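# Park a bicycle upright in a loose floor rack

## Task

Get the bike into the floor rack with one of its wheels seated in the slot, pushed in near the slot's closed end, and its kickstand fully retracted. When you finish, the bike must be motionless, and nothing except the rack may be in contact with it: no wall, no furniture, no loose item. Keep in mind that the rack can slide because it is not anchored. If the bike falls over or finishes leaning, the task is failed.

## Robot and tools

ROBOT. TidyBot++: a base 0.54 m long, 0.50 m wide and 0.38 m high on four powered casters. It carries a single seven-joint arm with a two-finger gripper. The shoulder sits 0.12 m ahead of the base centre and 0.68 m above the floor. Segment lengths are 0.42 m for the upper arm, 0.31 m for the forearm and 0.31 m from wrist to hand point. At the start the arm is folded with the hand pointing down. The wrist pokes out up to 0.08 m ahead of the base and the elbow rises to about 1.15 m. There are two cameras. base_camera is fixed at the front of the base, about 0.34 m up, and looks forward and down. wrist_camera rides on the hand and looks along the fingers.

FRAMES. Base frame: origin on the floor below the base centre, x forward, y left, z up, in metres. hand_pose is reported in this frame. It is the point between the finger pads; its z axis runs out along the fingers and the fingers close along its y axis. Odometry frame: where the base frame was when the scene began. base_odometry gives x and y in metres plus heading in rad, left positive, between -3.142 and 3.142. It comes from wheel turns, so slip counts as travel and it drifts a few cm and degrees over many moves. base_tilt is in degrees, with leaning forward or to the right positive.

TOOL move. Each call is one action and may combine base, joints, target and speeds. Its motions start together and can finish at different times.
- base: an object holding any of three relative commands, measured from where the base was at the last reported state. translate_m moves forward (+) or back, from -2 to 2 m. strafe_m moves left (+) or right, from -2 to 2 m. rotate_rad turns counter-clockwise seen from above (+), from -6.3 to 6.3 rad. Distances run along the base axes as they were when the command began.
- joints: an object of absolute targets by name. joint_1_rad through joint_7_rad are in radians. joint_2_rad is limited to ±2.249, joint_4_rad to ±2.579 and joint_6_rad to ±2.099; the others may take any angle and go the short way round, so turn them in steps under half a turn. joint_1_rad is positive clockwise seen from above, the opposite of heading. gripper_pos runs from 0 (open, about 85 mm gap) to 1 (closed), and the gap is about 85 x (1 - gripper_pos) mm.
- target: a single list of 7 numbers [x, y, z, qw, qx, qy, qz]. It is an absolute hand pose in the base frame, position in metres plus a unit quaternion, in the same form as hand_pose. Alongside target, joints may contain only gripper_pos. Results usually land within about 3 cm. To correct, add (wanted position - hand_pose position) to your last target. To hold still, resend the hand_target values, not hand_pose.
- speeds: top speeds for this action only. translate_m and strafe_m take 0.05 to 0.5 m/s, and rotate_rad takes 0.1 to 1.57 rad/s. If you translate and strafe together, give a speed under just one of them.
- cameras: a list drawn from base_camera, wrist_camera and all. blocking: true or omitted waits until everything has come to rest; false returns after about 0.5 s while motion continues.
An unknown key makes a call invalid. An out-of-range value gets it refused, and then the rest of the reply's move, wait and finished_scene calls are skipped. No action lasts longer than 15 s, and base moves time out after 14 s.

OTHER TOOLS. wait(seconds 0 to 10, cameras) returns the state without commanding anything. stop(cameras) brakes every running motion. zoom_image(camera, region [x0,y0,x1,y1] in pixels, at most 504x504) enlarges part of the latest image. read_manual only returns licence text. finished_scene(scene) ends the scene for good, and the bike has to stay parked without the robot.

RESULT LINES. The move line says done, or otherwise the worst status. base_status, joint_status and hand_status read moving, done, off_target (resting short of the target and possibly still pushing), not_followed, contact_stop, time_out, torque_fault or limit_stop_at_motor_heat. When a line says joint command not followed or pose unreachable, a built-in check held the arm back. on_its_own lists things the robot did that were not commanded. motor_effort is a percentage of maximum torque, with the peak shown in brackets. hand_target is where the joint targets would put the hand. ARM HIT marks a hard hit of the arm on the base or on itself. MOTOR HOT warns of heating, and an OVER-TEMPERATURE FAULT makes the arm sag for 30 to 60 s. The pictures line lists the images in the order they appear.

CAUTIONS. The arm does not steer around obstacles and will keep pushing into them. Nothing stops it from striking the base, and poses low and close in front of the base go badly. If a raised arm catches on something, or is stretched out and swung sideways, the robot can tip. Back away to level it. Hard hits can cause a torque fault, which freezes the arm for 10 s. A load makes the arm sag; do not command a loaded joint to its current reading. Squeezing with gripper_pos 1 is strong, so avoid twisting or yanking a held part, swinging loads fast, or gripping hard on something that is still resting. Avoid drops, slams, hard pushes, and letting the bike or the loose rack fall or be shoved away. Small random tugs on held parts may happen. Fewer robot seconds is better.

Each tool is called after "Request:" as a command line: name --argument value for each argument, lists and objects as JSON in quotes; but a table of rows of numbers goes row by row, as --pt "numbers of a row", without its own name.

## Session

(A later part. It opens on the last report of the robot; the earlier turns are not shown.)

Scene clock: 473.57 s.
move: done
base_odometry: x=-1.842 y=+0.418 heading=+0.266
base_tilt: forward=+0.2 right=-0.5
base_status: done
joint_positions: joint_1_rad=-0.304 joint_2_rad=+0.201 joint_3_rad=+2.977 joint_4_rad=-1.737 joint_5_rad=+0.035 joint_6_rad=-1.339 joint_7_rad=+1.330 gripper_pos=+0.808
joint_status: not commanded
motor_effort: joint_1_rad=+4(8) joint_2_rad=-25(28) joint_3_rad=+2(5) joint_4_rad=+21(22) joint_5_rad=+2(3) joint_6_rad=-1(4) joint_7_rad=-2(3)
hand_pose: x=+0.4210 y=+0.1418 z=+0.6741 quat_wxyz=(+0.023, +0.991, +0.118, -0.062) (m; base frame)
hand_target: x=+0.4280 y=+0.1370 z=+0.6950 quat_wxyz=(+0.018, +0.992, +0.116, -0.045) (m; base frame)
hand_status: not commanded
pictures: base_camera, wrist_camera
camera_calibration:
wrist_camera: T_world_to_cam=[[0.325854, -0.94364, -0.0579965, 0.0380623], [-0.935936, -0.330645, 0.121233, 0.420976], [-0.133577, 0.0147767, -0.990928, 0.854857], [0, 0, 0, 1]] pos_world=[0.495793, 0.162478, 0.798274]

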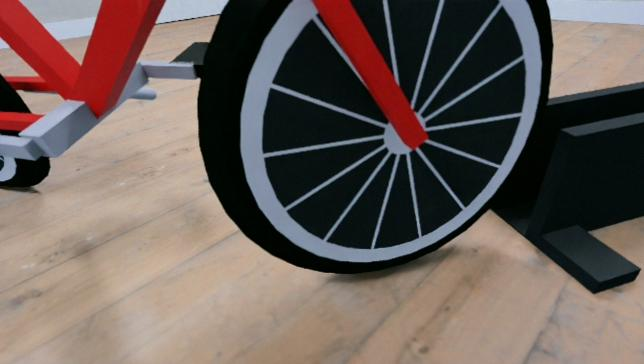

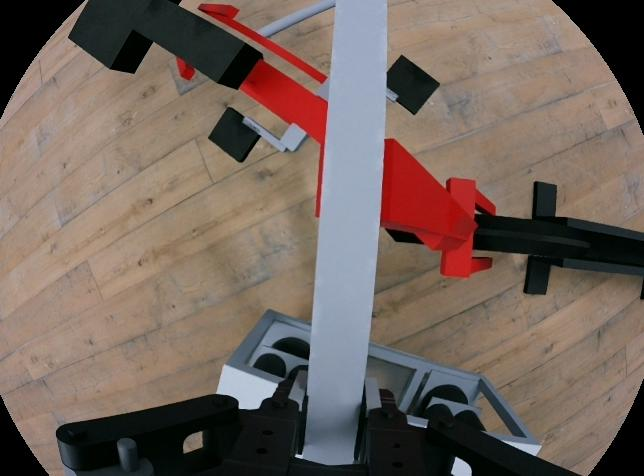

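Request:
move --base '{"translate_m": 0.021, "strafe_m": -0.078}' --speeds '{"strafe_m": 0.1}'

Request:
zoom_image --camera "wrist_camera" --region '[400, 160, 584, 320]'

Request:
zoom_image --camera "base_camera" --region '[484, 60, 644, 280]'

Scene clock: 475.50 s.
move: done
base_odometry: x=-1.801 y=+0.348 heading=+0.266
base_tilt: forward=+0.3 right=-0.5
base_status: done
joint_positions: joint_1_rad=-0.303 joint_2_rad=+0.194 joint_3_rad=+2.976 joint_4_rad=-1.733 joint_5_rad=+0.032 joint_6_rad=-1.344 joint_7_rad=+1.330 gripper_pos=+0.809
joint_status: not commanded
motor_effort: joint_1_rad=+3(7) joint_2_rad=-23(26) joint_3_rad=+2(5) joint_4_rad=+20(21) joint_5_rad=+3(5) joint_6_rad=-1(3) joint_7_rad=-1(2)
hand_pose: x=+0.4205 y=+0.1426 z=+0.6774 quat_wxyz=(+0.021, +0.991, +0.118, -0.060) (m; base frame)
hand_target: x=+0.4280 y=+0.1370 z=+0.6950 quat_wxyz=(+0.018, +0.992, +0.116, -0.045) (m; base frame)
hand_status: not commanded
pictures: base_camera, wrist_camera
camera_calibration:
wrist_camera: T_world_to_cam=[[0.325, -0.943764, -0.0607001, 0.0413869], [-0.93673, -0.330075, 0.116569, 0.42383], [-0.130049, 0.0189746, -0.991326, 0.856235], [0, 0, 0, 1]] pos_world=[0.494916, 0.162708, 0.801915]

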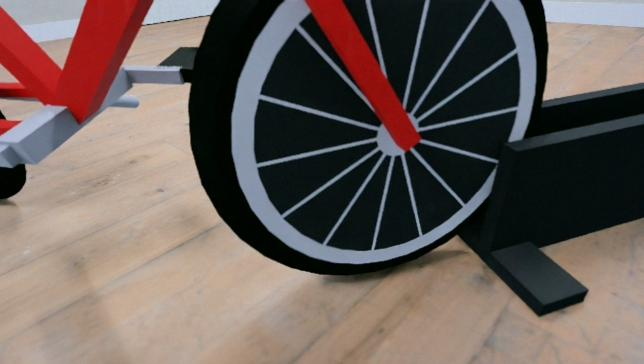

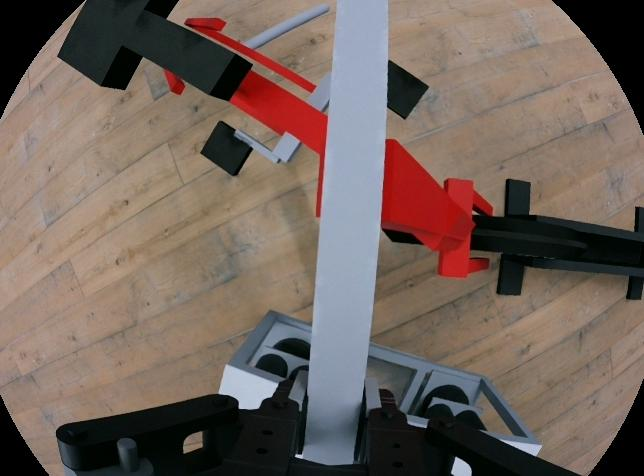

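Scaled by 2.739.

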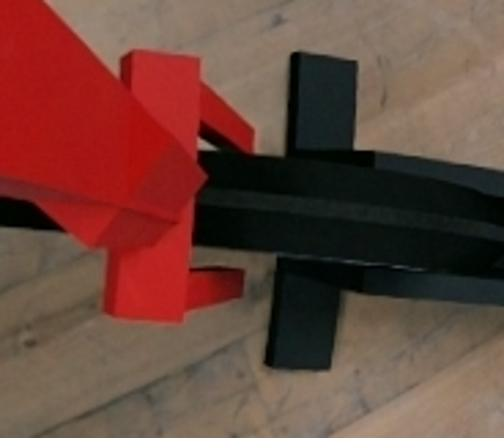

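Scaled by 2.291.

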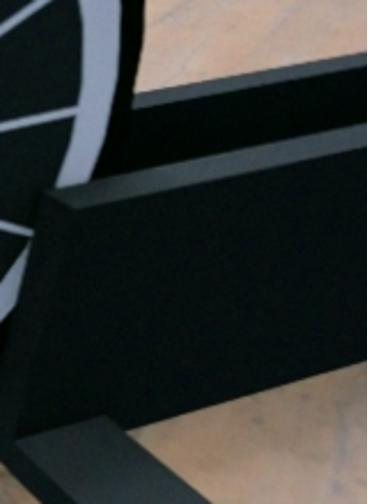

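Request:
move --base '{"translate_m": 0.02, "strafe_m": -0.077}' --speeds '{"strafe_m": 0.12}'

Request:
zoom_image --camera "wrist_camera" --region '[400, 160, 584, 320]'

Request:
zoom_image --camera "base_camera" --region '[420, 60, 640, 364]'

Scene clock: 477.60 s.
move: done
base_odometry: x=-1.761 y=+0.279 heading=+0.266
base_tilt: forward=+0.2 right=-0.5
base_status: done
joint_positions: joint_1_rad=-0.301 joint_2_rad=+0.190 joint_3_rad=+2.976 joint_4_rad=-1.730 joint_5_rad=+0.028 joint_6_rad=-1.349 joint_7_rad=+1.330 gripper_pos=+0.809
joint_status: not commanded
motor_effort: joint_1_rad=+3(7) joint_2_rad=-22(24) joint_3_rad=+2(5) joint_4_rad=+18(21) joint_5_rad=+2(6) joint_6_rad=+0(3) joint_7_rad=-1(2)
hand_pose: x=+0.4204 y=+0.1428 z=+0.6798 quat_wxyz=(+0.020, +0.991, +0.116, -0.059) (m; base frame)
hand_target: x=+0.4280 y=+0.1370 z=+0.6950 quat_wxyz=(+0.018, +0.992, +0.116, -0.045) (m; base frame)
hand_status: not commanded
pictures: base_camera, wrist_camera
camera_calibration:
wrist_camera: T_world_to_cam=[[0.321539, -0.94476, -0.0635653, 0.0452848], [-0.93814, -0.326955, 0.113993, 0.425431], [-0.128479, 0.0229799, -0.991446, 0.857486], [0, 0, 0, 1]] pos_world=[0.494722, 0.162175, 0.804533]

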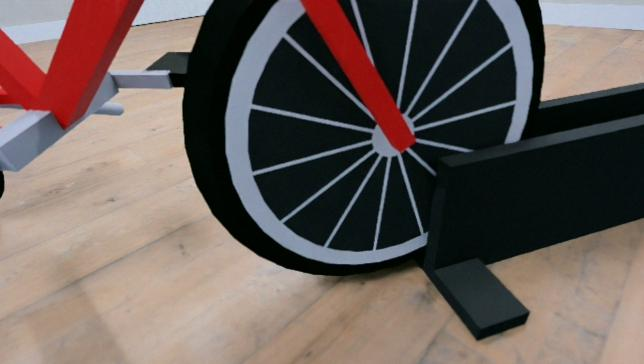

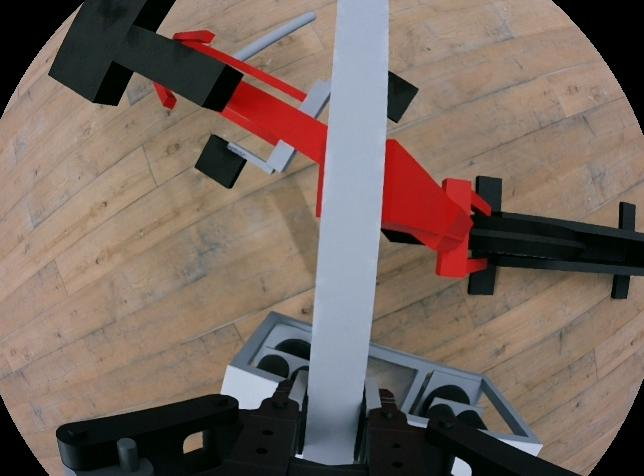

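Scaled by 2.739.

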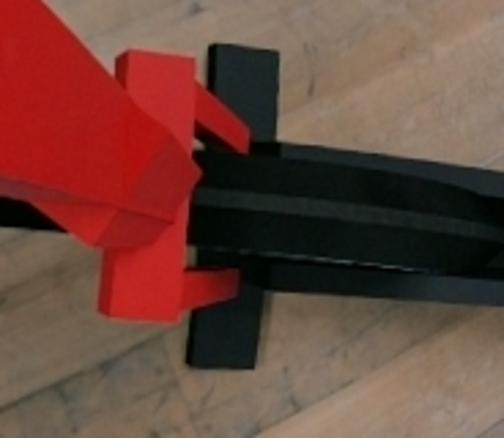

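Scaled by 1.658.

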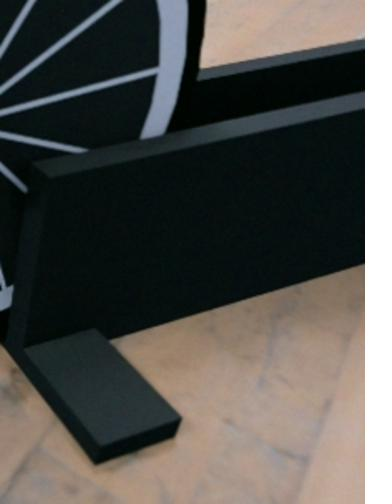

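Request:
move --base '{"translate_m": 0.02, "strafe_m": -0.077}' --speeds '{"strafe_m": 0.12}'

Request:
zoom_image --camera "wrist_camera" --region '[400, 160, 584, 320]'

Scene clock: 479.67 s.
move: done
base_odometry: x=-1.722 y=+0.210 heading=+0.266
base_tilt: forward=+0.2 right=-0.5
base_status: done
joint_positions: joint_1_rad=-0.298 joint_2_rad=+0.185 joint_3_rad=+2.981 joint_4_rad=-1.725 joint_5_rad=+0.026 joint_6_rad=-1.353 joint_7_rad=+1.330 gripper_pos=+0.809
joint_status: not commanded
motor_effort: joint_1_rad=+2(7) joint_2_rad=-20(25) joint_3_rad=+1(6) joint_4_rad=+18(21) joint_5_rad=+3(7) joint_6_rad=+0(3) joint_7_rad=-1(2)
hand_pose: x=+0.4220 y=+0.1412 z=+0.6829 quat_wxyz=(+0.018, +0.992, +0.111, -0.057) (m; base frame)
hand_target: x=+0.4280 y=+0.1370 z=+0.6950 quat_wxyz=(+0.018, +0.992, +0.116, -0.045) (m; base frame)
hand_status: not commanded
pictures: base_camera, wrist_camera
camera_calibration:
wrist_camera: T_world_to_cam=[[0.313043, -0.947519, -0.0648917, 0.0484147], [-0.941664, -0.318547, 0.10861, 0.429993], [-0.123581, 0.0271066, -0.991964, 0.858495], [0, 0, 0, 1]] pos_world=[0.495847, 0.159576, 0.808037]

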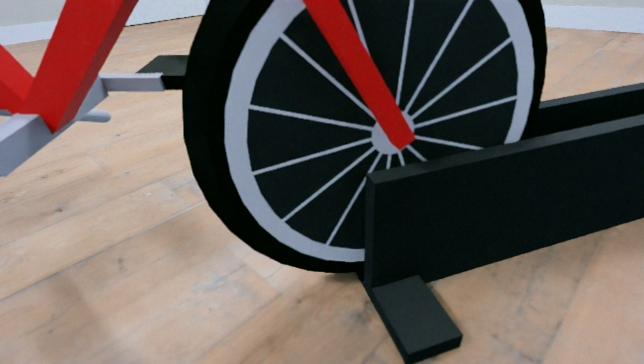

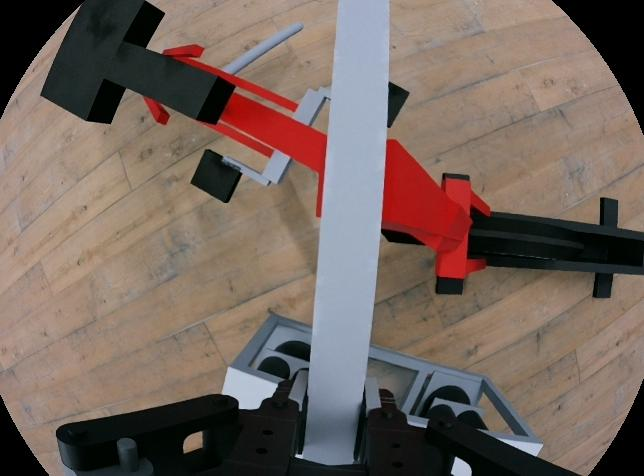

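Scaled by 2.739.

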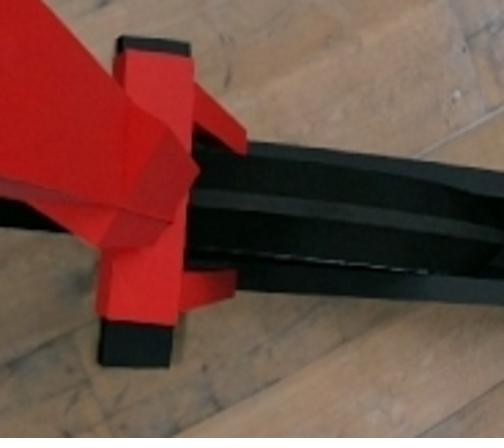

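Request:
move --base '{"translate_m": 0.02, "strafe_m": -0.077}' --speeds '{"strafe_m": 0.12}'

Request:
zoom_image --camera "wrist_camera" --region '[400, 160, 584, 320]'

Scene clock: 481.77 s.
move: done
base_odometry: x=-1.682 y=+0.141 heading=+0.266
base_tilt: forward=+0.2 right=-0.5
base_status: done
joint_positions: joint_1_rad=-0.297 joint_2_rad=+0.182 joint_3_rad=+2.981 joint_4_rad=-1.723 joint_5_rad=+0.021 joint_6_rad=-1.354 joint_7_rad=+1.330 gripper_pos=+0.809
joint_status: not commanded
motor_effort: joint_1_rad=+2(7) joint_2_rad=-21(23) joint_3_rad=+1(5) joint_4_rad=+18(20) joint_5_rad=+2(7) joint_6_rad=+0(3) joint_7_rad=+0(1)
hand_pose: x=+0.4219 y=+0.1426 z=+0.6845 quat_wxyz=(+0.016, +0.992, +0.111, -0.055) (m; base frame)
hand_target: x=+0.4280 y=+0.1370 z=+0.6950 quat_wxyz=(+0.018, +0.992, +0.116, -0.045) (m; base frame)
hand_status: not commanded
pictures: base_camera, wrist_camera
camera_calibration:
wrist_camera: T_world_to_cam=[[0.311502, -0.947722, -0.0692081, 0.0534534], [-0.942416, -0.317445, 0.105261, 0.432579], [-0.121728, 0.0324338, -0.992033, 0.858525], [0, 0, 0, 1]] pos_world=[0.495525, 0.160134, 0.809851]

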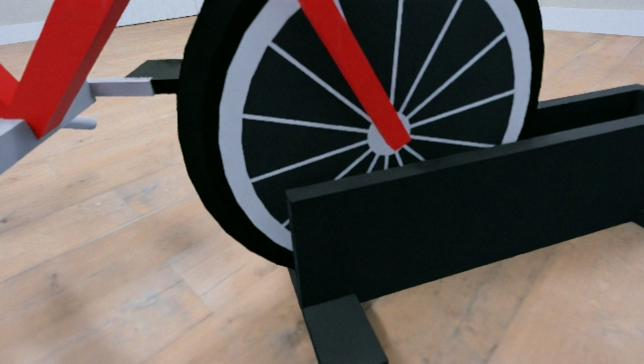

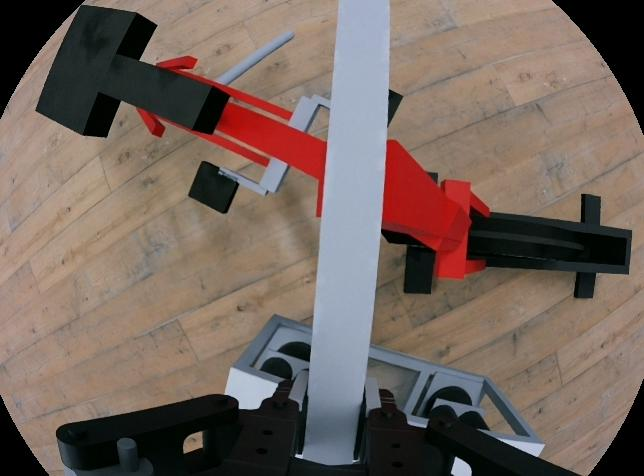

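Scaled by 2.739.

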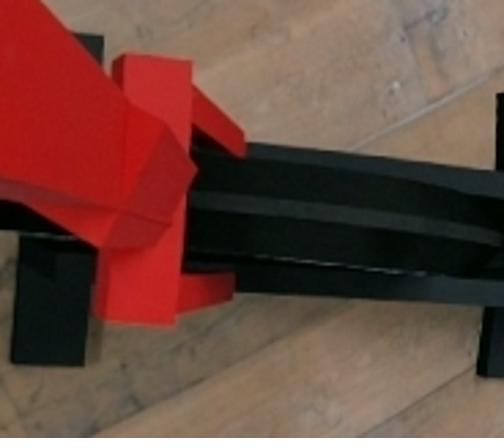

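Request:
move --base '{"translate_m": 0.025, "strafe_m": -0.097}' --speeds '{"strafe_m": 0.12}'

Request:
zoom_image --camera "wrist_camera" --region '[400, 160, 644, 320]'

Scene clock: 484.13 s.
move: done
base_odometry: x=-1.632 y=+0.054 heading=+0.266
base_tilt: forward=+0.2 right=-0.5
base_status: done
joint_positions: joint_1_rad=-0.299 joint_2_rad=+0.179 joint_3_rad=+2.978 joint_4_rad=-1.721 joint_5_rad=+0.020 joint_6_rad=-1.355 joint_7_rad=+1.330 gripper_pos=+0.809
joint_status: not commanded
motor_effort: joint_1_rad=+2(7) joint_2_rad=-21(23) joint_3_rad=+1(5) joint_4_rad=+20(20) joint_5_rad=+1(7) joint_6_rad=+1(4) joint_7_rad=-2(3)
hand_pose: x=+0.4215 y=+0.1449 z=+0.6862 quat_wxyz=(+0.014, +0.992, +0.113, -0.054) (m; base frame)
hand_target: x=+0.4280 y=+0.1370 z=+0.6950 quat_wxyz=(+0.018, +0.992, +0.116, -0.045) (m; base frame)
hand_status: not commanded
pictures: base_camera, wrist_camera
camera_calibration:
wrist_camera: T_world_to_cam=[[0.315774, -0.946135, -0.0715273, 0.0554125], [-0.941405, -0.321825, 0.100923, 0.43598], [-0.118506, 0.0354674, -0.99232, 0.858502], [0, 0, 0, 1]] pos_world=[0.494673, 0.162288, 0.811872]

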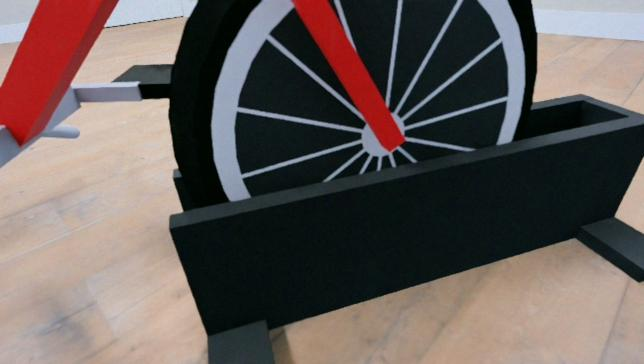

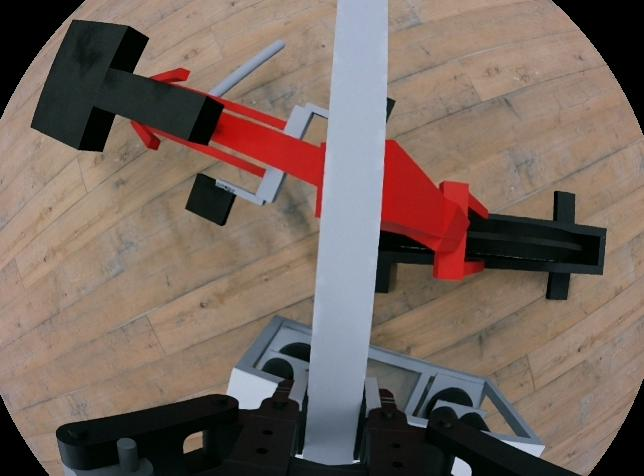

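Scaled by 2.066.

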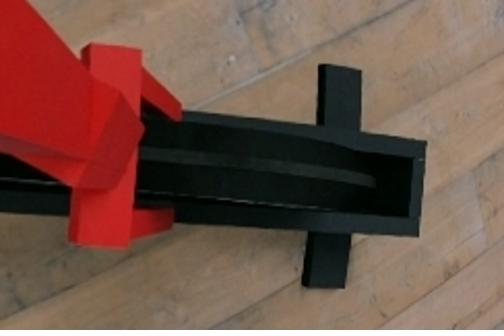

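Request:
move --base '{"translate_m": 0.022, "strafe_m": -0.087}' --speeds '{"strafe_m": 0.1}'

Request:
zoom_image --camera "wrist_camera" --region '[400, 160, 644, 320]'

Scene clock: 486.37 s.
move: done
base_odometry: x=-1.588 y=-0.025 heading=+0.265
base_tilt: forward=+0.2 right=-0.5
base_status: done
joint_positions: joint_1_rad=-0.301 joint_2_rad=+0.178 joint_3_rad=+2.977 joint_4_rad=-1.717 joint_5_rad=+0.016 joint_6_rad=-1.355 joint_7_rad=+1.330 gripper_pos=+0.809
joint_status: not commanded
motor_effort: joint_1_rad=+1(6) joint_2_rad=-21(25) joint_3_rad=+0(5) joint_4_rad=+19(20) joint_5_rad=+0(6) joint_6_rad=+1(2) joint_7_rad=-2(2)
hand_pose: x=+0.4218 y=+0.1471 z=+0.6873 quat_wxyz=(+0.012, +0.992, +0.114, -0.052) (m; base frame)
hand_target: x=+0.4280 y=+0.1370 z=+0.6950 quat_wxyz=(+0.018, +0.992, +0.116, -0.045) (m; base frame)
hand_status: not commanded
pictures: base_camera, wrist_camera
camera_calibration:
wrist_camera: T_world_to_cam=[[0.31749, -0.945283, -0.0751024, 0.0590952], [-0.94107, -0.323829, 0.0975861, 0.439327], [-0.116567, 0.039694, -0.992389, 0.858172], [0, 0, 0, 1]] pos_world=[0.49471, 0.164064, 0.813207]

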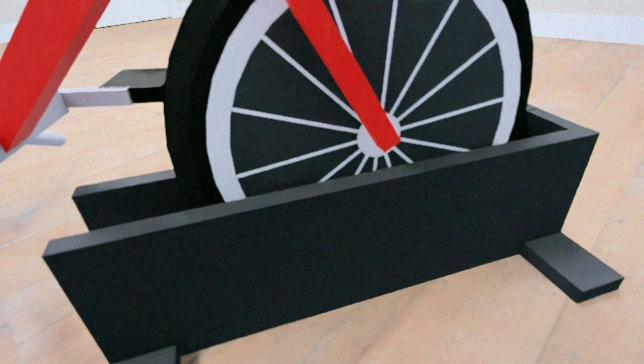

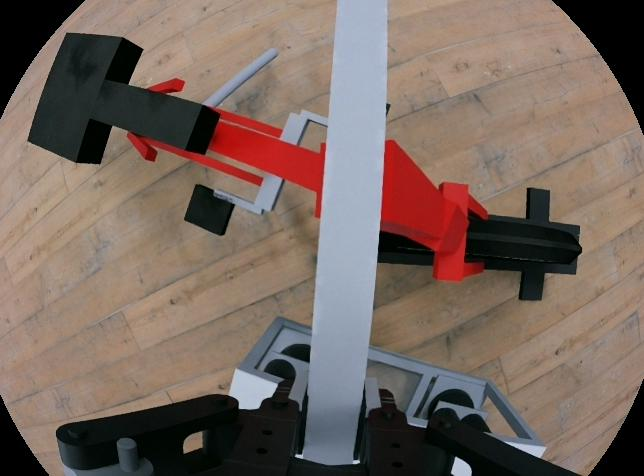

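Scaled by 2.066.

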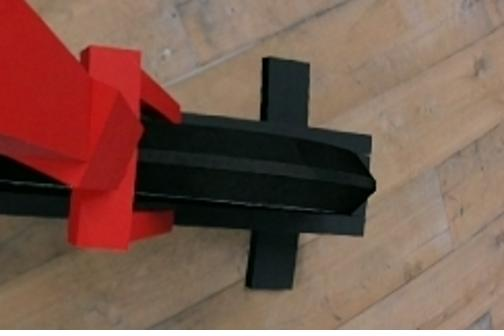

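Request:
move --base '{"translate_m": 0.004, "strafe_m": -0.018}' --speeds '{"strafe_m": 0.1}' --cameras '[]'

Request:
move --target '[0.400, 0.137, 0.695, 0.018, 0.9918, 0.1160, -0.06]'

Request:
zoom_image --camera "base_camera" --region '[20, 80, 320, 364]'

Scene clock: 490.53 s.
move: done
base_odometry: x=-1.579 y=-0.041 heading=+0.266
base_tilt: forward=+0.2 right=-0.5
base_status: done
joint_positions: joint_1_rad=-0.303 joint_2_rad=+0.178 joint_3_rad=+2.977 joint_4_rad=-1.715 joint_5_rad=+0.017 joint_6_rad=-1.356 joint_7_rad=+1.330 gripper_pos=+0.809
joint_status: not commanded
motor_effort: joint_1_rad=+2(6) joint_2_rad=-22(24) joint_3_rad=+1(5) joint_4_rad=+19(20) joint_5_rad=+2(6) joint_6_rad=-1(3) joint_7_rad=-2(2)
hand_pose: x=+0.4223 y=+0.1479 z=+0.6877 quat_wxyz=(+0.012, +0.992, +0.115, -0.052) (m; base frame)
hand_target: x=+0.4280 y=+0.1370 z=+0.6950 quat_wxyz=(+0.018, +0.992, +0.116, -0.045) (m; base frame)
hand_status: not commanded
pictures: none
No camera images: "cameras" was empty.

Scene clock: 491.27 s.
move: off_target
base_odometry: x=-1.579 y=-0.041 heading=+0.266
base_tilt: forward=+0.2 right=-0.5
base_status: not commanded
joint_positions: joint_1_rad=-0.304 joint_2_rad=+0.164 joint_3_rad=+2.968 joint_4_rad=-1.739 joint_5_rad=+0.017 joint_6_rad=-1.356 joint_7_rad=+1.330 gripper_pos=+0.809
joint_status: not commanded
motor_effort: joint_1_rad=+4(4) joint_2_rad=-23(24) joint_3_rad=+2(3) joint_4_rad=+16(19) joint_5_rad=+2(3) joint_6_rad=-6(7) joint_7_rad=-2(2)
hand_pose: x=+0.4121 y=+0.1466 z=+0.6863 quat_wxyz=(+0.015, +0.991, +0.120, -0.056) (m; base frame)
hand_target: x=+0.4000 y=+0.1370 z=+0.6950 quat_wxyz=(+0.018, +0.991, +0.116, -0.060) (m; base frame)
hand_status: off_target (0.018 m and 0.8 deg from the pose sent, 0.026 m and 1.2 deg at the start)
pictures: base_camera, wrist_camera
camera_calibration:
wrist_camera: T_world_to_cam=[[0.329048, -0.941507, -0.0727495, 0.0547418], [-0.936198, -0.335329, 0.105298, 0.424519], [-0.123534, 0.0334599, -0.991776, 0.859356], [0, 0, 0, 1]] pos_world=[0.485581, 0.16514, 0.81157]

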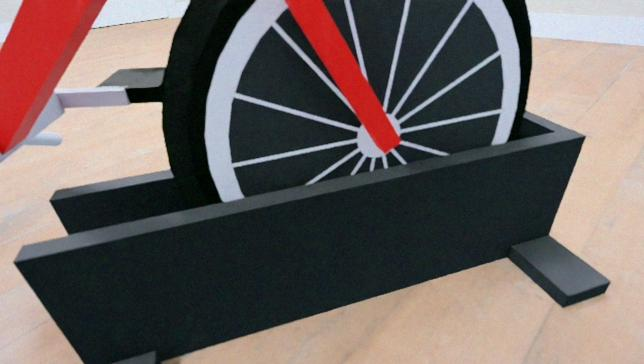

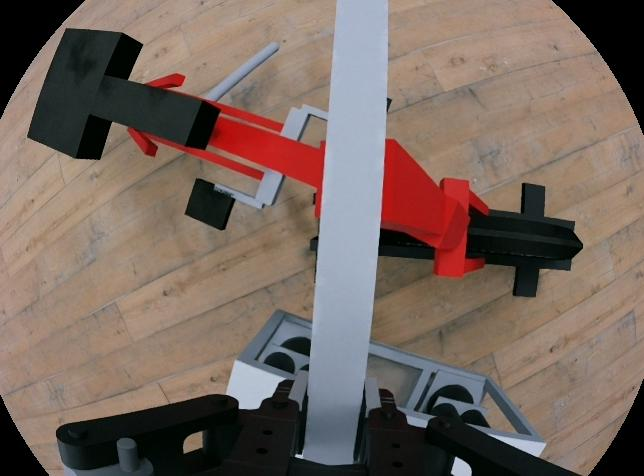

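Scaled by 1.680.

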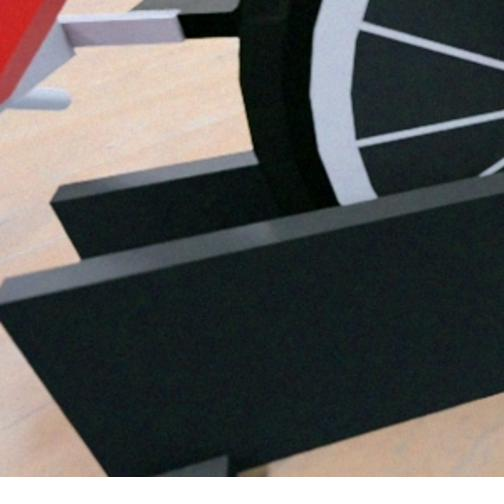

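Request:
move --joints '{"gripper_pos": 0.3}'

Request:
wait --seconds 1

Scene clock: 493.07 s.
move: done
base_odometry: x=-1.579 y=-0.041 heading=+0.266
base_tilt: forward=+0.2 right=-0.5
base_status: not commanded
joint_positions: joint_1_rad=-0.302 joint_2_rad=+0.144 joint_3_rad=+2.968 joint_4_rad=-1.739 joint_5_rad=+0.012 joint_6_rad=-1.367 joint_7_rad=+1.330 gripper_pos=+0.300
joint_status: all done
motor_effort: joint_1_rad=+3(4) joint_2_rad=-19(23) joint_3_rad=+2(3) joint_4_rad=+15(18) joint_5_rad=+4(6) joint_6_rad=-2(7) joint_7_rad=+1(2)
hand_pose: x=+0.4085 y=+0.1456 z=+0.6932 quat_wxyz=(+0.013, +0.992, +0.118, -0.052) (m; base frame)
hand_target: x=+0.4000 y=+0.1370 z=+0.6950 quat_wxyz=(+0.018, +0.991, +0.116, -0.060) (m; base frame)
hand_status: not commanded
pictures: base_camera, wrist_camera
camera_calibration:
wrist_camera: T_world_to_cam=[[0.326318, -0.942293, -0.0748388, 0.0581194], [-0.938076, -0.332564, 0.0970306, 0.426137], [-0.11632, 0.0385416, -0.992464, 0.862593], [0, 0, 0, 1]] pos_world=[0.48112, 0.163238, 0.819094]

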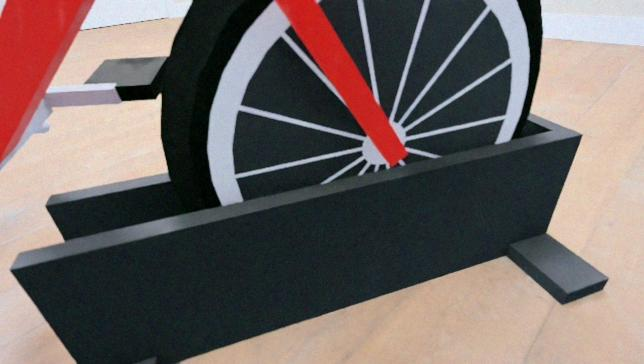

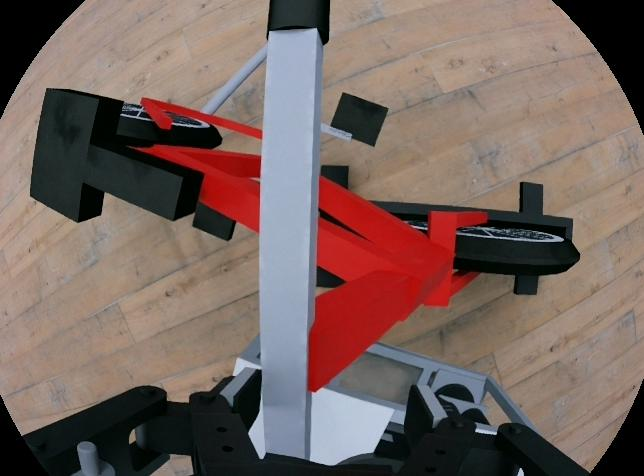

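Scene clock: 494.07 s.
base_odometry: x=-1.579 y=-0.041 heading=+0.266
base_tilt: forward=+0.2 right=-0.5
base_status: not commanded
joint_positions: joint_1_rad=-0.302 joint_2_rad=+0.144 joint_3_rad=+2.968 joint_4_rad=-1.739 joint_5_rad=+0.012 joint_6_rad=-1.367 joint_7_rad=+1.330 gripper_pos=+0.300
joint_status: all done
motor_effort: joint_1_rad=+3(4) joint_2_rad=-18(23) joint_3_rad=+2(3) joint_4_rad=+16(18) joint_5_rad=+5(6) joint_6_rad=-1(7) joint_7_rad=+1(2)
hand_pose: x=+0.4085 y=+0.1456 z=+0.6932 quat_wxyz=(+0.013, +0.992, +0.118, -0.052) (m; base frame)
hand_target: x=+0.4000 y=+0.1370 z=+0.6950 quat_wxyz=(+0.018, +0.991, +0.116, -0.060) (m; base frame)
hand_status: not commanded
wait: 1.00 s; at rest by 0.27 s
pictures: base_camera, wrist_camera
camera_calibration:
wrist_camera: T_world_to_cam=[[0.326318, -0.942293, -0.0748388, 0.0581194], [-0.938076, -0.332564, 0.0970306, 0.426137], [-0.11632, 0.0385416, -0.992464, 0.862593], [0, 0, 0, 1]] pos_world=[0.48112, 0.163238, 0.819094]

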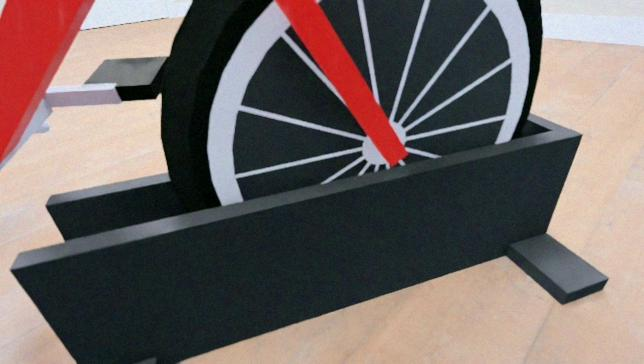

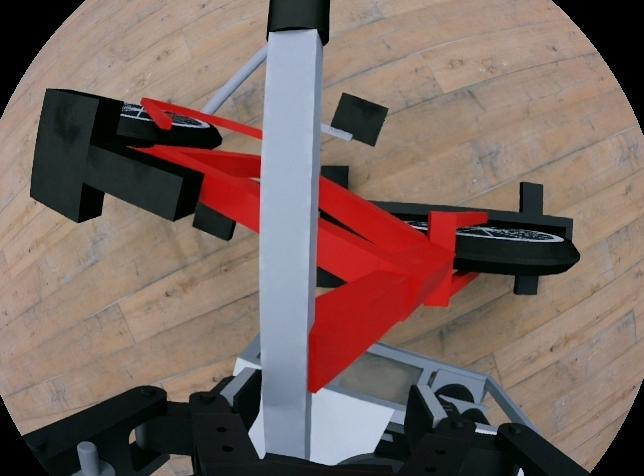

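Request:
move --joints '{"gripper_pos": 0.0}' --cameras '[]'

Request:
move --target '[0.400, 0.146, 0.76, 0.018, 0.9918, 0.1160, -0.05]'

Scene clock: 496.43 s.
move: done
base_odometry: x=-1.580 y=-0.041 heading=+0.267
base_tilt: forward=+0.2 right=-0.5
base_status: not commanded
joint_positions: joint_1_rad=-0.295 joint_2_rad=+0.139 joint_3_rad=+2.968 joint_4_rad=-1.740 joint_5_rad=+0.014 joint_6_rad=-1.368 joint_7_rad=+1.330 gripper_pos=+0.000
joint_status: all done
motor_effort: joint_1_rad=+1(6) joint_2_rad=-17(23) joint_3_rad=-1(4) joint_4_rad=+17(18) joint_5_rad=+0(4) joint_6_rad=+0(3) joint_7_rad=+1(1)
hand_pose: x=+0.4089 y=+0.1430 z=+0.6946 quat_wxyz=(+0.013, +0.992, +0.115, -0.050) (m; base frame)
hand_target: x=+0.4000 y=+0.1370 z=+0.6950 quat_wxyz=(+0.018, +0.991, +0.116, -0.060) (m; base frame)
hand_status: not commanded
pictures: none
No camera images: "cameras" was empty.

Scene clock: 497.57 s.
move: off_target
base_odometry: x=-1.580 y=-0.041 heading=+0.267
base_tilt: forward=+0.2 right=-0.5
base_status: not commanded
joint_positions: joint_1_rad=-0.296 joint_2_rad=+0.107 joint_3_rad=+2.968 joint_4_rad=-1.590 joint_5_rad=+0.014 joint_6_rad=-1.518 joint_7_rad=+1.330 gripper_pos=+0.000
joint_status: not commanded
motor_effort: joint_1_rad=+0(1) joint_2_rad=-18(21) joint_3_rad=+0(1) joint_4_rad=+17(18) joint_5_rad=+0(1) joint_6_rad=-1(2) joint_7_rad=+1(1)
hand_pose: x=+0.4168 y=+0.1461 z=+0.7508 quat_wxyz=(+0.010, +0.993, +0.114, -0.035) (m; base frame)
hand_target: x=+0.4000 y=+0.1460 z=+0.7600 quat_wxyz=(+0.018, +0.992, +0.116, -0.050) (m; base frame)
hand_status: off_target (0.019 m and 2.0 deg from the pose sent, 0.066 m and 0.6 deg at the start)
pictures: base_camera, wrist_camera
camera_calibration:
wrist_camera: T_world_to_cam=[[0.321497, -0.944216, -0.0713803, 0.0599264], [-0.943314, -0.325928, 0.0626851, 0.455504], [-0.0824532, 0.047181, -0.995477, 0.907588], [0, 0, 0, 1]] pos_world=[0.485251, 0.162224, 0.879208]

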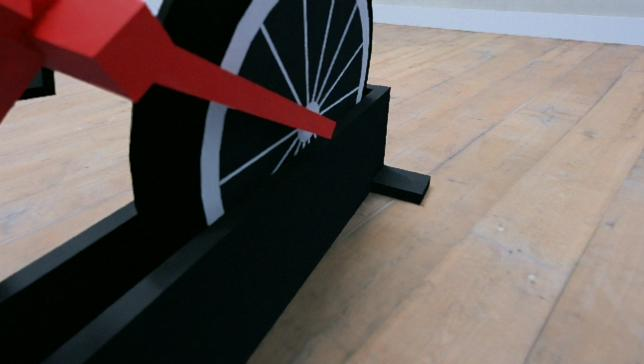

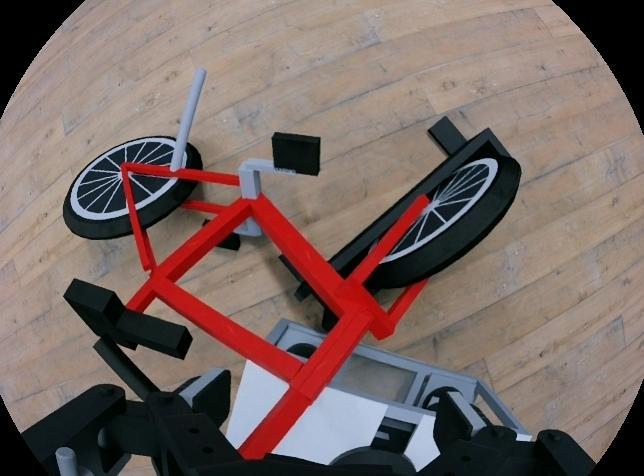

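Request:
move

Scene clock: 497.83 s.
base_odometry: x=-1.580 y=-0.041 heading=+0.267
base_tilt: forward=+0.2 right=-0.5
base_status: not commanded
joint_positions: joint_1_rad=-0.296 joint_2_rad=+0.107 joint_3_rad=+2.968 joint_4_rad=-1.590 joint_5_rad=+0.014 joint_6_rad=-1.519 joint_7_rad=+1.330 gripper_pos=+0.000
joint_status: not commanded
motor_effort: joint_1_rad=+0(1) joint_2_rad=-19(21) joint_3_rad=+0(1) joint_4_rad=+17(18) joint_5_rad=+0(1) joint_6_rad=-1(2) joint_7_rad=+1(1)
hand_pose: x=+0.4165 y=+0.1459 z=+0.7508 quat_wxyz=(+0.011, +0.993, +0.114, -0.035) (m; base frame)
hand_target: x=+0.4000 y=+0.1460 z=+0.7600 quat_wxyz=(+0.018, +0.992, +0.116, -0.050) (m; base frame)
hand_status: off_target (0.019 m and 1.9 deg from the pose sent, 0.066 m and 0.6 deg at the start)
pictures: base_camera, wrist_camera
camera_calibration:
wrist_camera: T_world_to_cam=[[0.321432, -0.94425, -0.0712257, 0.0597959], [-0.943251, -0.325902, 0.0637685, 0.454323], [-0.083426, 0.0466864, -0.99542, 0.908029], [0, 0, 0, 1]] pos_world=[0.485073, 0.162134, 0.879158]

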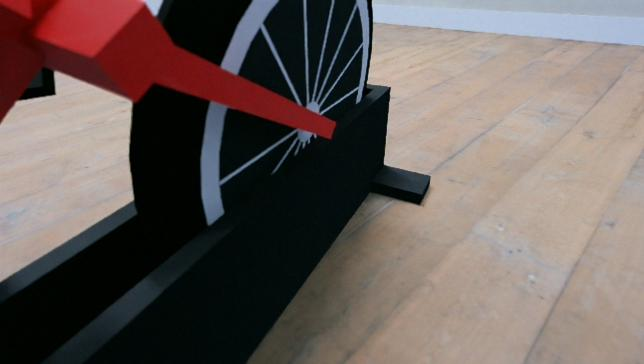

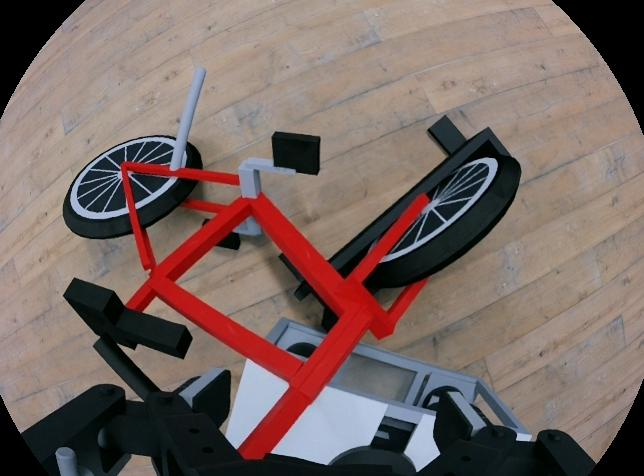

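Request:
zoom_image --camera "wrist_camera" --region '[60, 230, 540, 476]'

Request:
zoom_image --camera "base_camera" --region '[0, 0, 340, 250]'

Scaled by 1.050.

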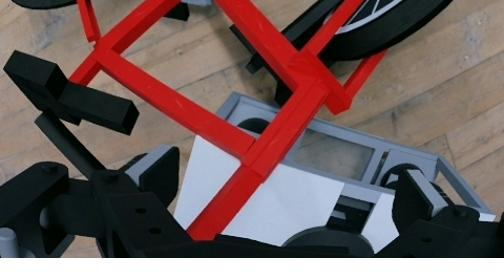

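Scaled by 1.482.

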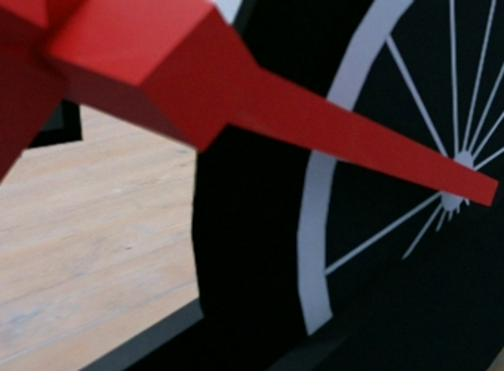

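Request:
move --joints '{"joint_4_rad": -1.45, "joint_6_rad": -1.95}'

Scene clock: 504.07 s.
move: done
base_odometry: x=-1.580 y=-0.041 heading=+0.267
base_tilt: forward=+0.2 right=-0.5
base_status: not commanded
joint_positions: joint_1_rad=-0.296 joint_2_rad=+0.104 joint_3_rad=+2.968 joint_4_rad=-1.465 joint_5_rad=+0.014 joint_6_rad=-1.892 joint_7_rad=+1.330 gripper_pos=+0.000
joint_status: all done
motor_effort: joint_1_rad=+0(1) joint_2_rad=-17(20) joint_3_rad=-1(1) joint_4_rad=+16(19) joint_5_rad=+1(1) joint_6_rad=-3(3) joint_7_rad=+1(1)
hand_pose: x=+0.3514 y=+0.1122 z=+0.8059 quat_wxyz=(+0.053, +0.981, +0.112, -0.149) (m; base frame)
hand_target: x=+0.3363 y=+0.1110 z=+0.8174 quat_wxyz=(+0.063, +0.978, +0.114, -0.163) (m; base frame)
hand_status: not commanded
pictures: base_camera, wrist_camera
camera_calibration:
wrist_camera: T_world_to_cam=[[0.309276, -0.950348, -0.034467, 0.0281233], [-0.903555, -0.304963, 0.300974, 0.170992], [-0.296541, -0.0619411, -0.953009, 1.0119], [0, 0, 0, 1]] pos_world=[0.445874, 0.141552, 0.913858]

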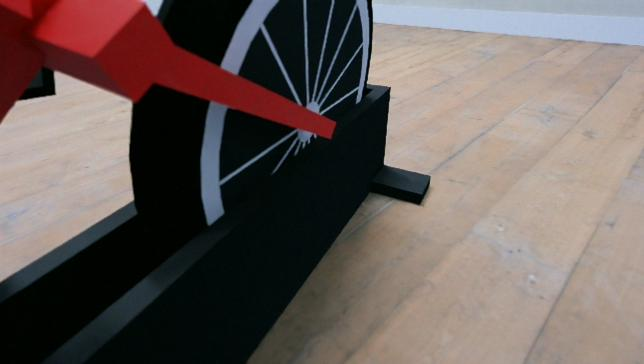

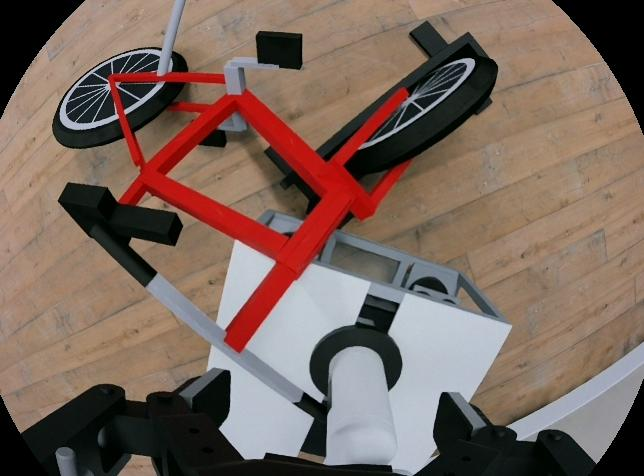

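Request:
move --target '[0.240, 0.200, 0.74, 0, 0.891, 0.454, 0]'

Scene clock: 511.20 s.
move: off_target
base_odometry: x=-1.580 y=-0.041 heading=+0.267
base_tilt: forward=+0.2 right=-0.5
base_status: not commanded
joint_positions: joint_1_rad=-0.391 joint_2_rad=-0.189 joint_3_rad=+2.688 joint_4_rad=-1.859 joint_5_rad=-0.053 joint_6_rad=-1.497 joint_7_rad=+1.587 gripper_pos=+0.000
joint_status: not commanded
motor_effort: joint_1_rad=+1(2) joint_2_rad=-7(19) joint_3_rad=+1(2) joint_4_rad=+17(18) joint_5_rad=+1(2) joint_6_rad=+0(4) joint_7_rad=+1(1)
hand_pose: x=+0.2494 y=+0.1814 z=+0.7463 quat_wxyz=(+0.022, +0.911, +0.411, -0.014) (m; base frame)
hand_target: x=+0.2400 y=+0.2000 z=+0.7400 quat_wxyz=(+0.000, +0.891, +0.454, +0.000) (m; base frame)
hand_status: off_target (0.022 m and 6.3 deg from the pose sent, 0.156 m and 44.6 deg at the start)
pictures: base_camera, wrist_camera
camera_calibration:
wrist_camera: T_world_to_cam=[[0.811128, -0.582523, -0.0523403, -0.0551825], [-0.581332, -0.812814, 0.0372327, 0.326404], [-0.0642318, 0.000226569, -0.997935, 0.893465], [0, 0, 0, 1]] pos_world=[0.291898, 0.232959, 0.876578]

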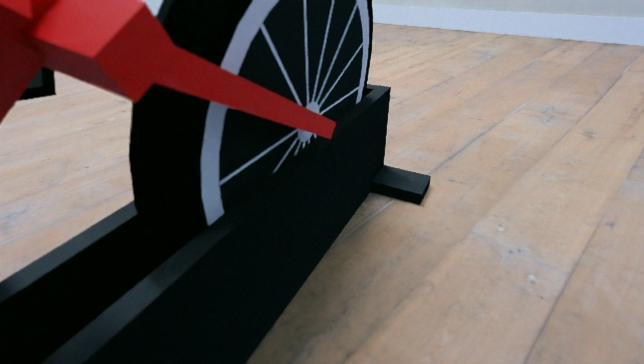

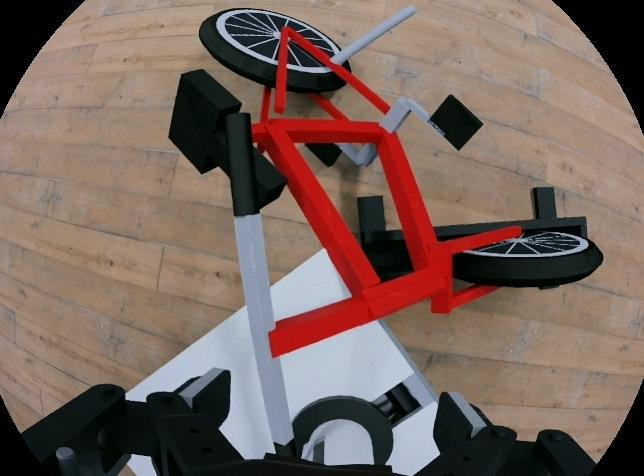

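Request:
move --target '[0.203, 0.238, 0.64, 0, 0.891, 0.454, 0]'

Scene clock: 514.10 s.
move: off_target
base_odometry: x=-1.580 y=-0.041 heading=+0.267
base_tilt: forward=+0.2 right=-0.5
base_status: not commanded
joint_positions: joint_1_rad=-0.553 joint_2_rad=-0.059 joint_3_rad=+2.541 joint_4_rad=-2.087 joint_5_rad=-0.053 joint_6_rad=-1.131 joint_7_rad=+1.411 gripper_pos=+0.000
joint_status: not commanded
motor_effort: joint_1_rad=+0(1) joint_2_rad=-9(10) joint_3_rad=+1(2) joint_4_rad=+16(18) joint_5_rad=+0(2) joint_6_rad=+0(1) joint_7_rad=+1(1)
hand_pose: x=+0.2028 y=+0.2309 z=+0.6486 quat_wxyz=(+0.003, +0.885, +0.466, -0.015) (m; base frame)
hand_target: x=+0.2030 y=+0.2380 z=+0.6400 quat_wxyz=(+0.000, +0.891, +0.454, +0.000) (m; base frame)
hand_status: off_target (0.011 m and 2.3 deg from the pose sent, 0.129 m and 6.3 deg at the start)
pictures: base_camera, wrist_camera
camera_calibration:
wrist_camera: T_world_to_cam=[[0.874038, -0.477611, -0.0891344, -0.00676255], [-0.477992, -0.878171, 0.018413, 0.349555], [-0.0870695, 0.0265118, -0.995849, 0.790211], [0, 0, 0, 1]] pos_world=[0.241798, 0.282789, 0.779892]

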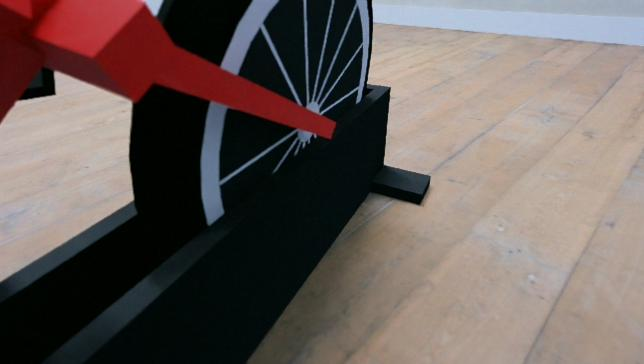

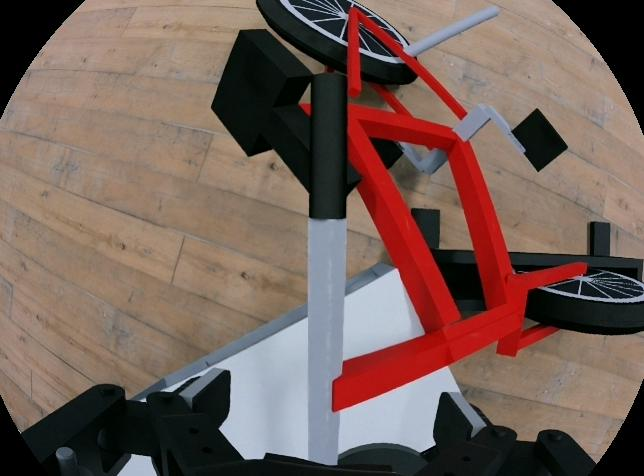

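Request:
move --target '[0.205, 0.238, 0.575, 0, 0.891, 0.454, 0]' --cameras '[]'

Request:
move --target '[0.206, 0.234, 0.535, 0, 0.891, 0.454, 0]'

Scene clock: 516.57 s.
move: off_target
base_odometry: x=-1.580 y=-0.041 heading=+0.267
base_tilt: forward=+0.2 right=-0.5
base_status: not commanded
joint_positions: joint_1_rad=-0.690 joint_2_rad=+0.079 joint_3_rad=+2.575 joint_4_rad=-2.234 joint_5_rad=+0.019 joint_6_rad=-0.875 joint_7_rad=+1.295 gripper_pos=+0.000
joint_status: not commanded
motor_effort: joint_1_rad=+0(1) joint_2_rad=-12(13) joint_3_rad=+0(1) joint_4_rad=+13(17) joint_5_rad=+1(2) joint_6_rad=+0(1) joint_7_rad=+1(1)
hand_pose: x=+0.1924 y=+0.2344 z=+0.5814 quat_wxyz=(+0.002, +0.879, +0.476, -0.022) (m; base frame)
hand_target: x=+0.2050 y=+0.2380 z=+0.5750 quat_wxyz=(+0.000, +0.891, +0.454, +0.000) (m; base frame)
hand_status: off_target (0.015 m and 3.8 deg from the pose sent, 0.074 m and 2.3 deg at the start)
pictures: none
No camera images: "cameras" was empty.

Scene clock: 517.80 s.
move: off_target
base_odometry: x=-1.580 y=-0.041 heading=+0.267
base_tilt: forward=+0.2 right=-0.5
base_status: not commanded
joint_positions: joint_1_rad=-0.794 joint_2_rad=+0.170 joint_3_rad=+2.665 joint_4_rad=-2.321 joint_5_rad=+0.086 joint_6_rad=-0.705 joint_7_rad=+1.226 gripper_pos=+0.000
joint_status: not commanded
motor_effort: joint_1_rad=+1(2) joint_2_rad=-13(15) joint_3_rad=-1(1) joint_4_rad=+11(14) joint_5_rad=+1(1) joint_6_rad=+0(1) joint_7_rad=+1(1)
hand_pose: x=+0.1956 y=+0.2303 z=+0.5407 quat_wxyz=(+0.004, +0.880, +0.474, -0.020) (m; base frame)
hand_target: x=+0.2060 y=+0.2340 z=+0.5350 quat_wxyz=(+0.000, +0.891, +0.454, +0.000) (m; base frame)
hand_status: off_target (0.012 m and 3.5 deg from the pose sent, 0.048 m and 3.8 deg at the start)
pictures: base_camera, wrist_camera
camera_calibration:
wrist_camera: T_world_to_cam=[[0.88276, -0.460683, -0.092226, -0.014305], [-0.460223, -0.887378, 0.027474, 0.341271], [-0.0944961, 0.0181916, -0.995359, 0.685232], [0, 0, 0, 1]] pos_world=[0.23444, 0.283781, 0.671356]

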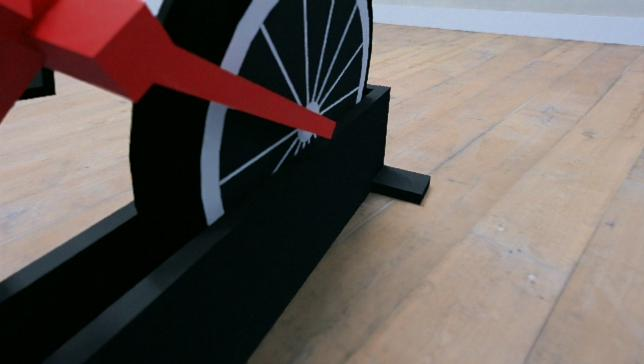

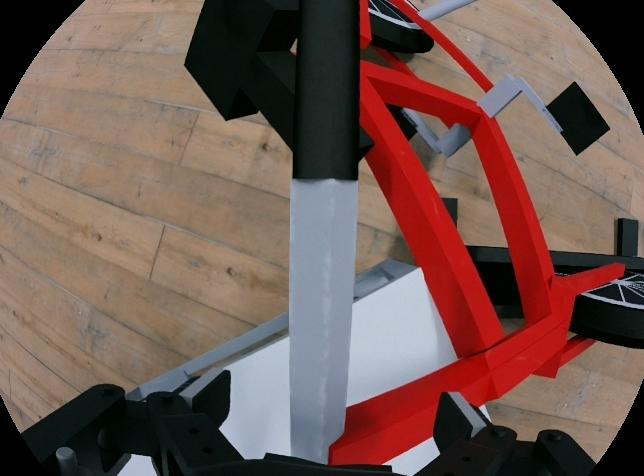

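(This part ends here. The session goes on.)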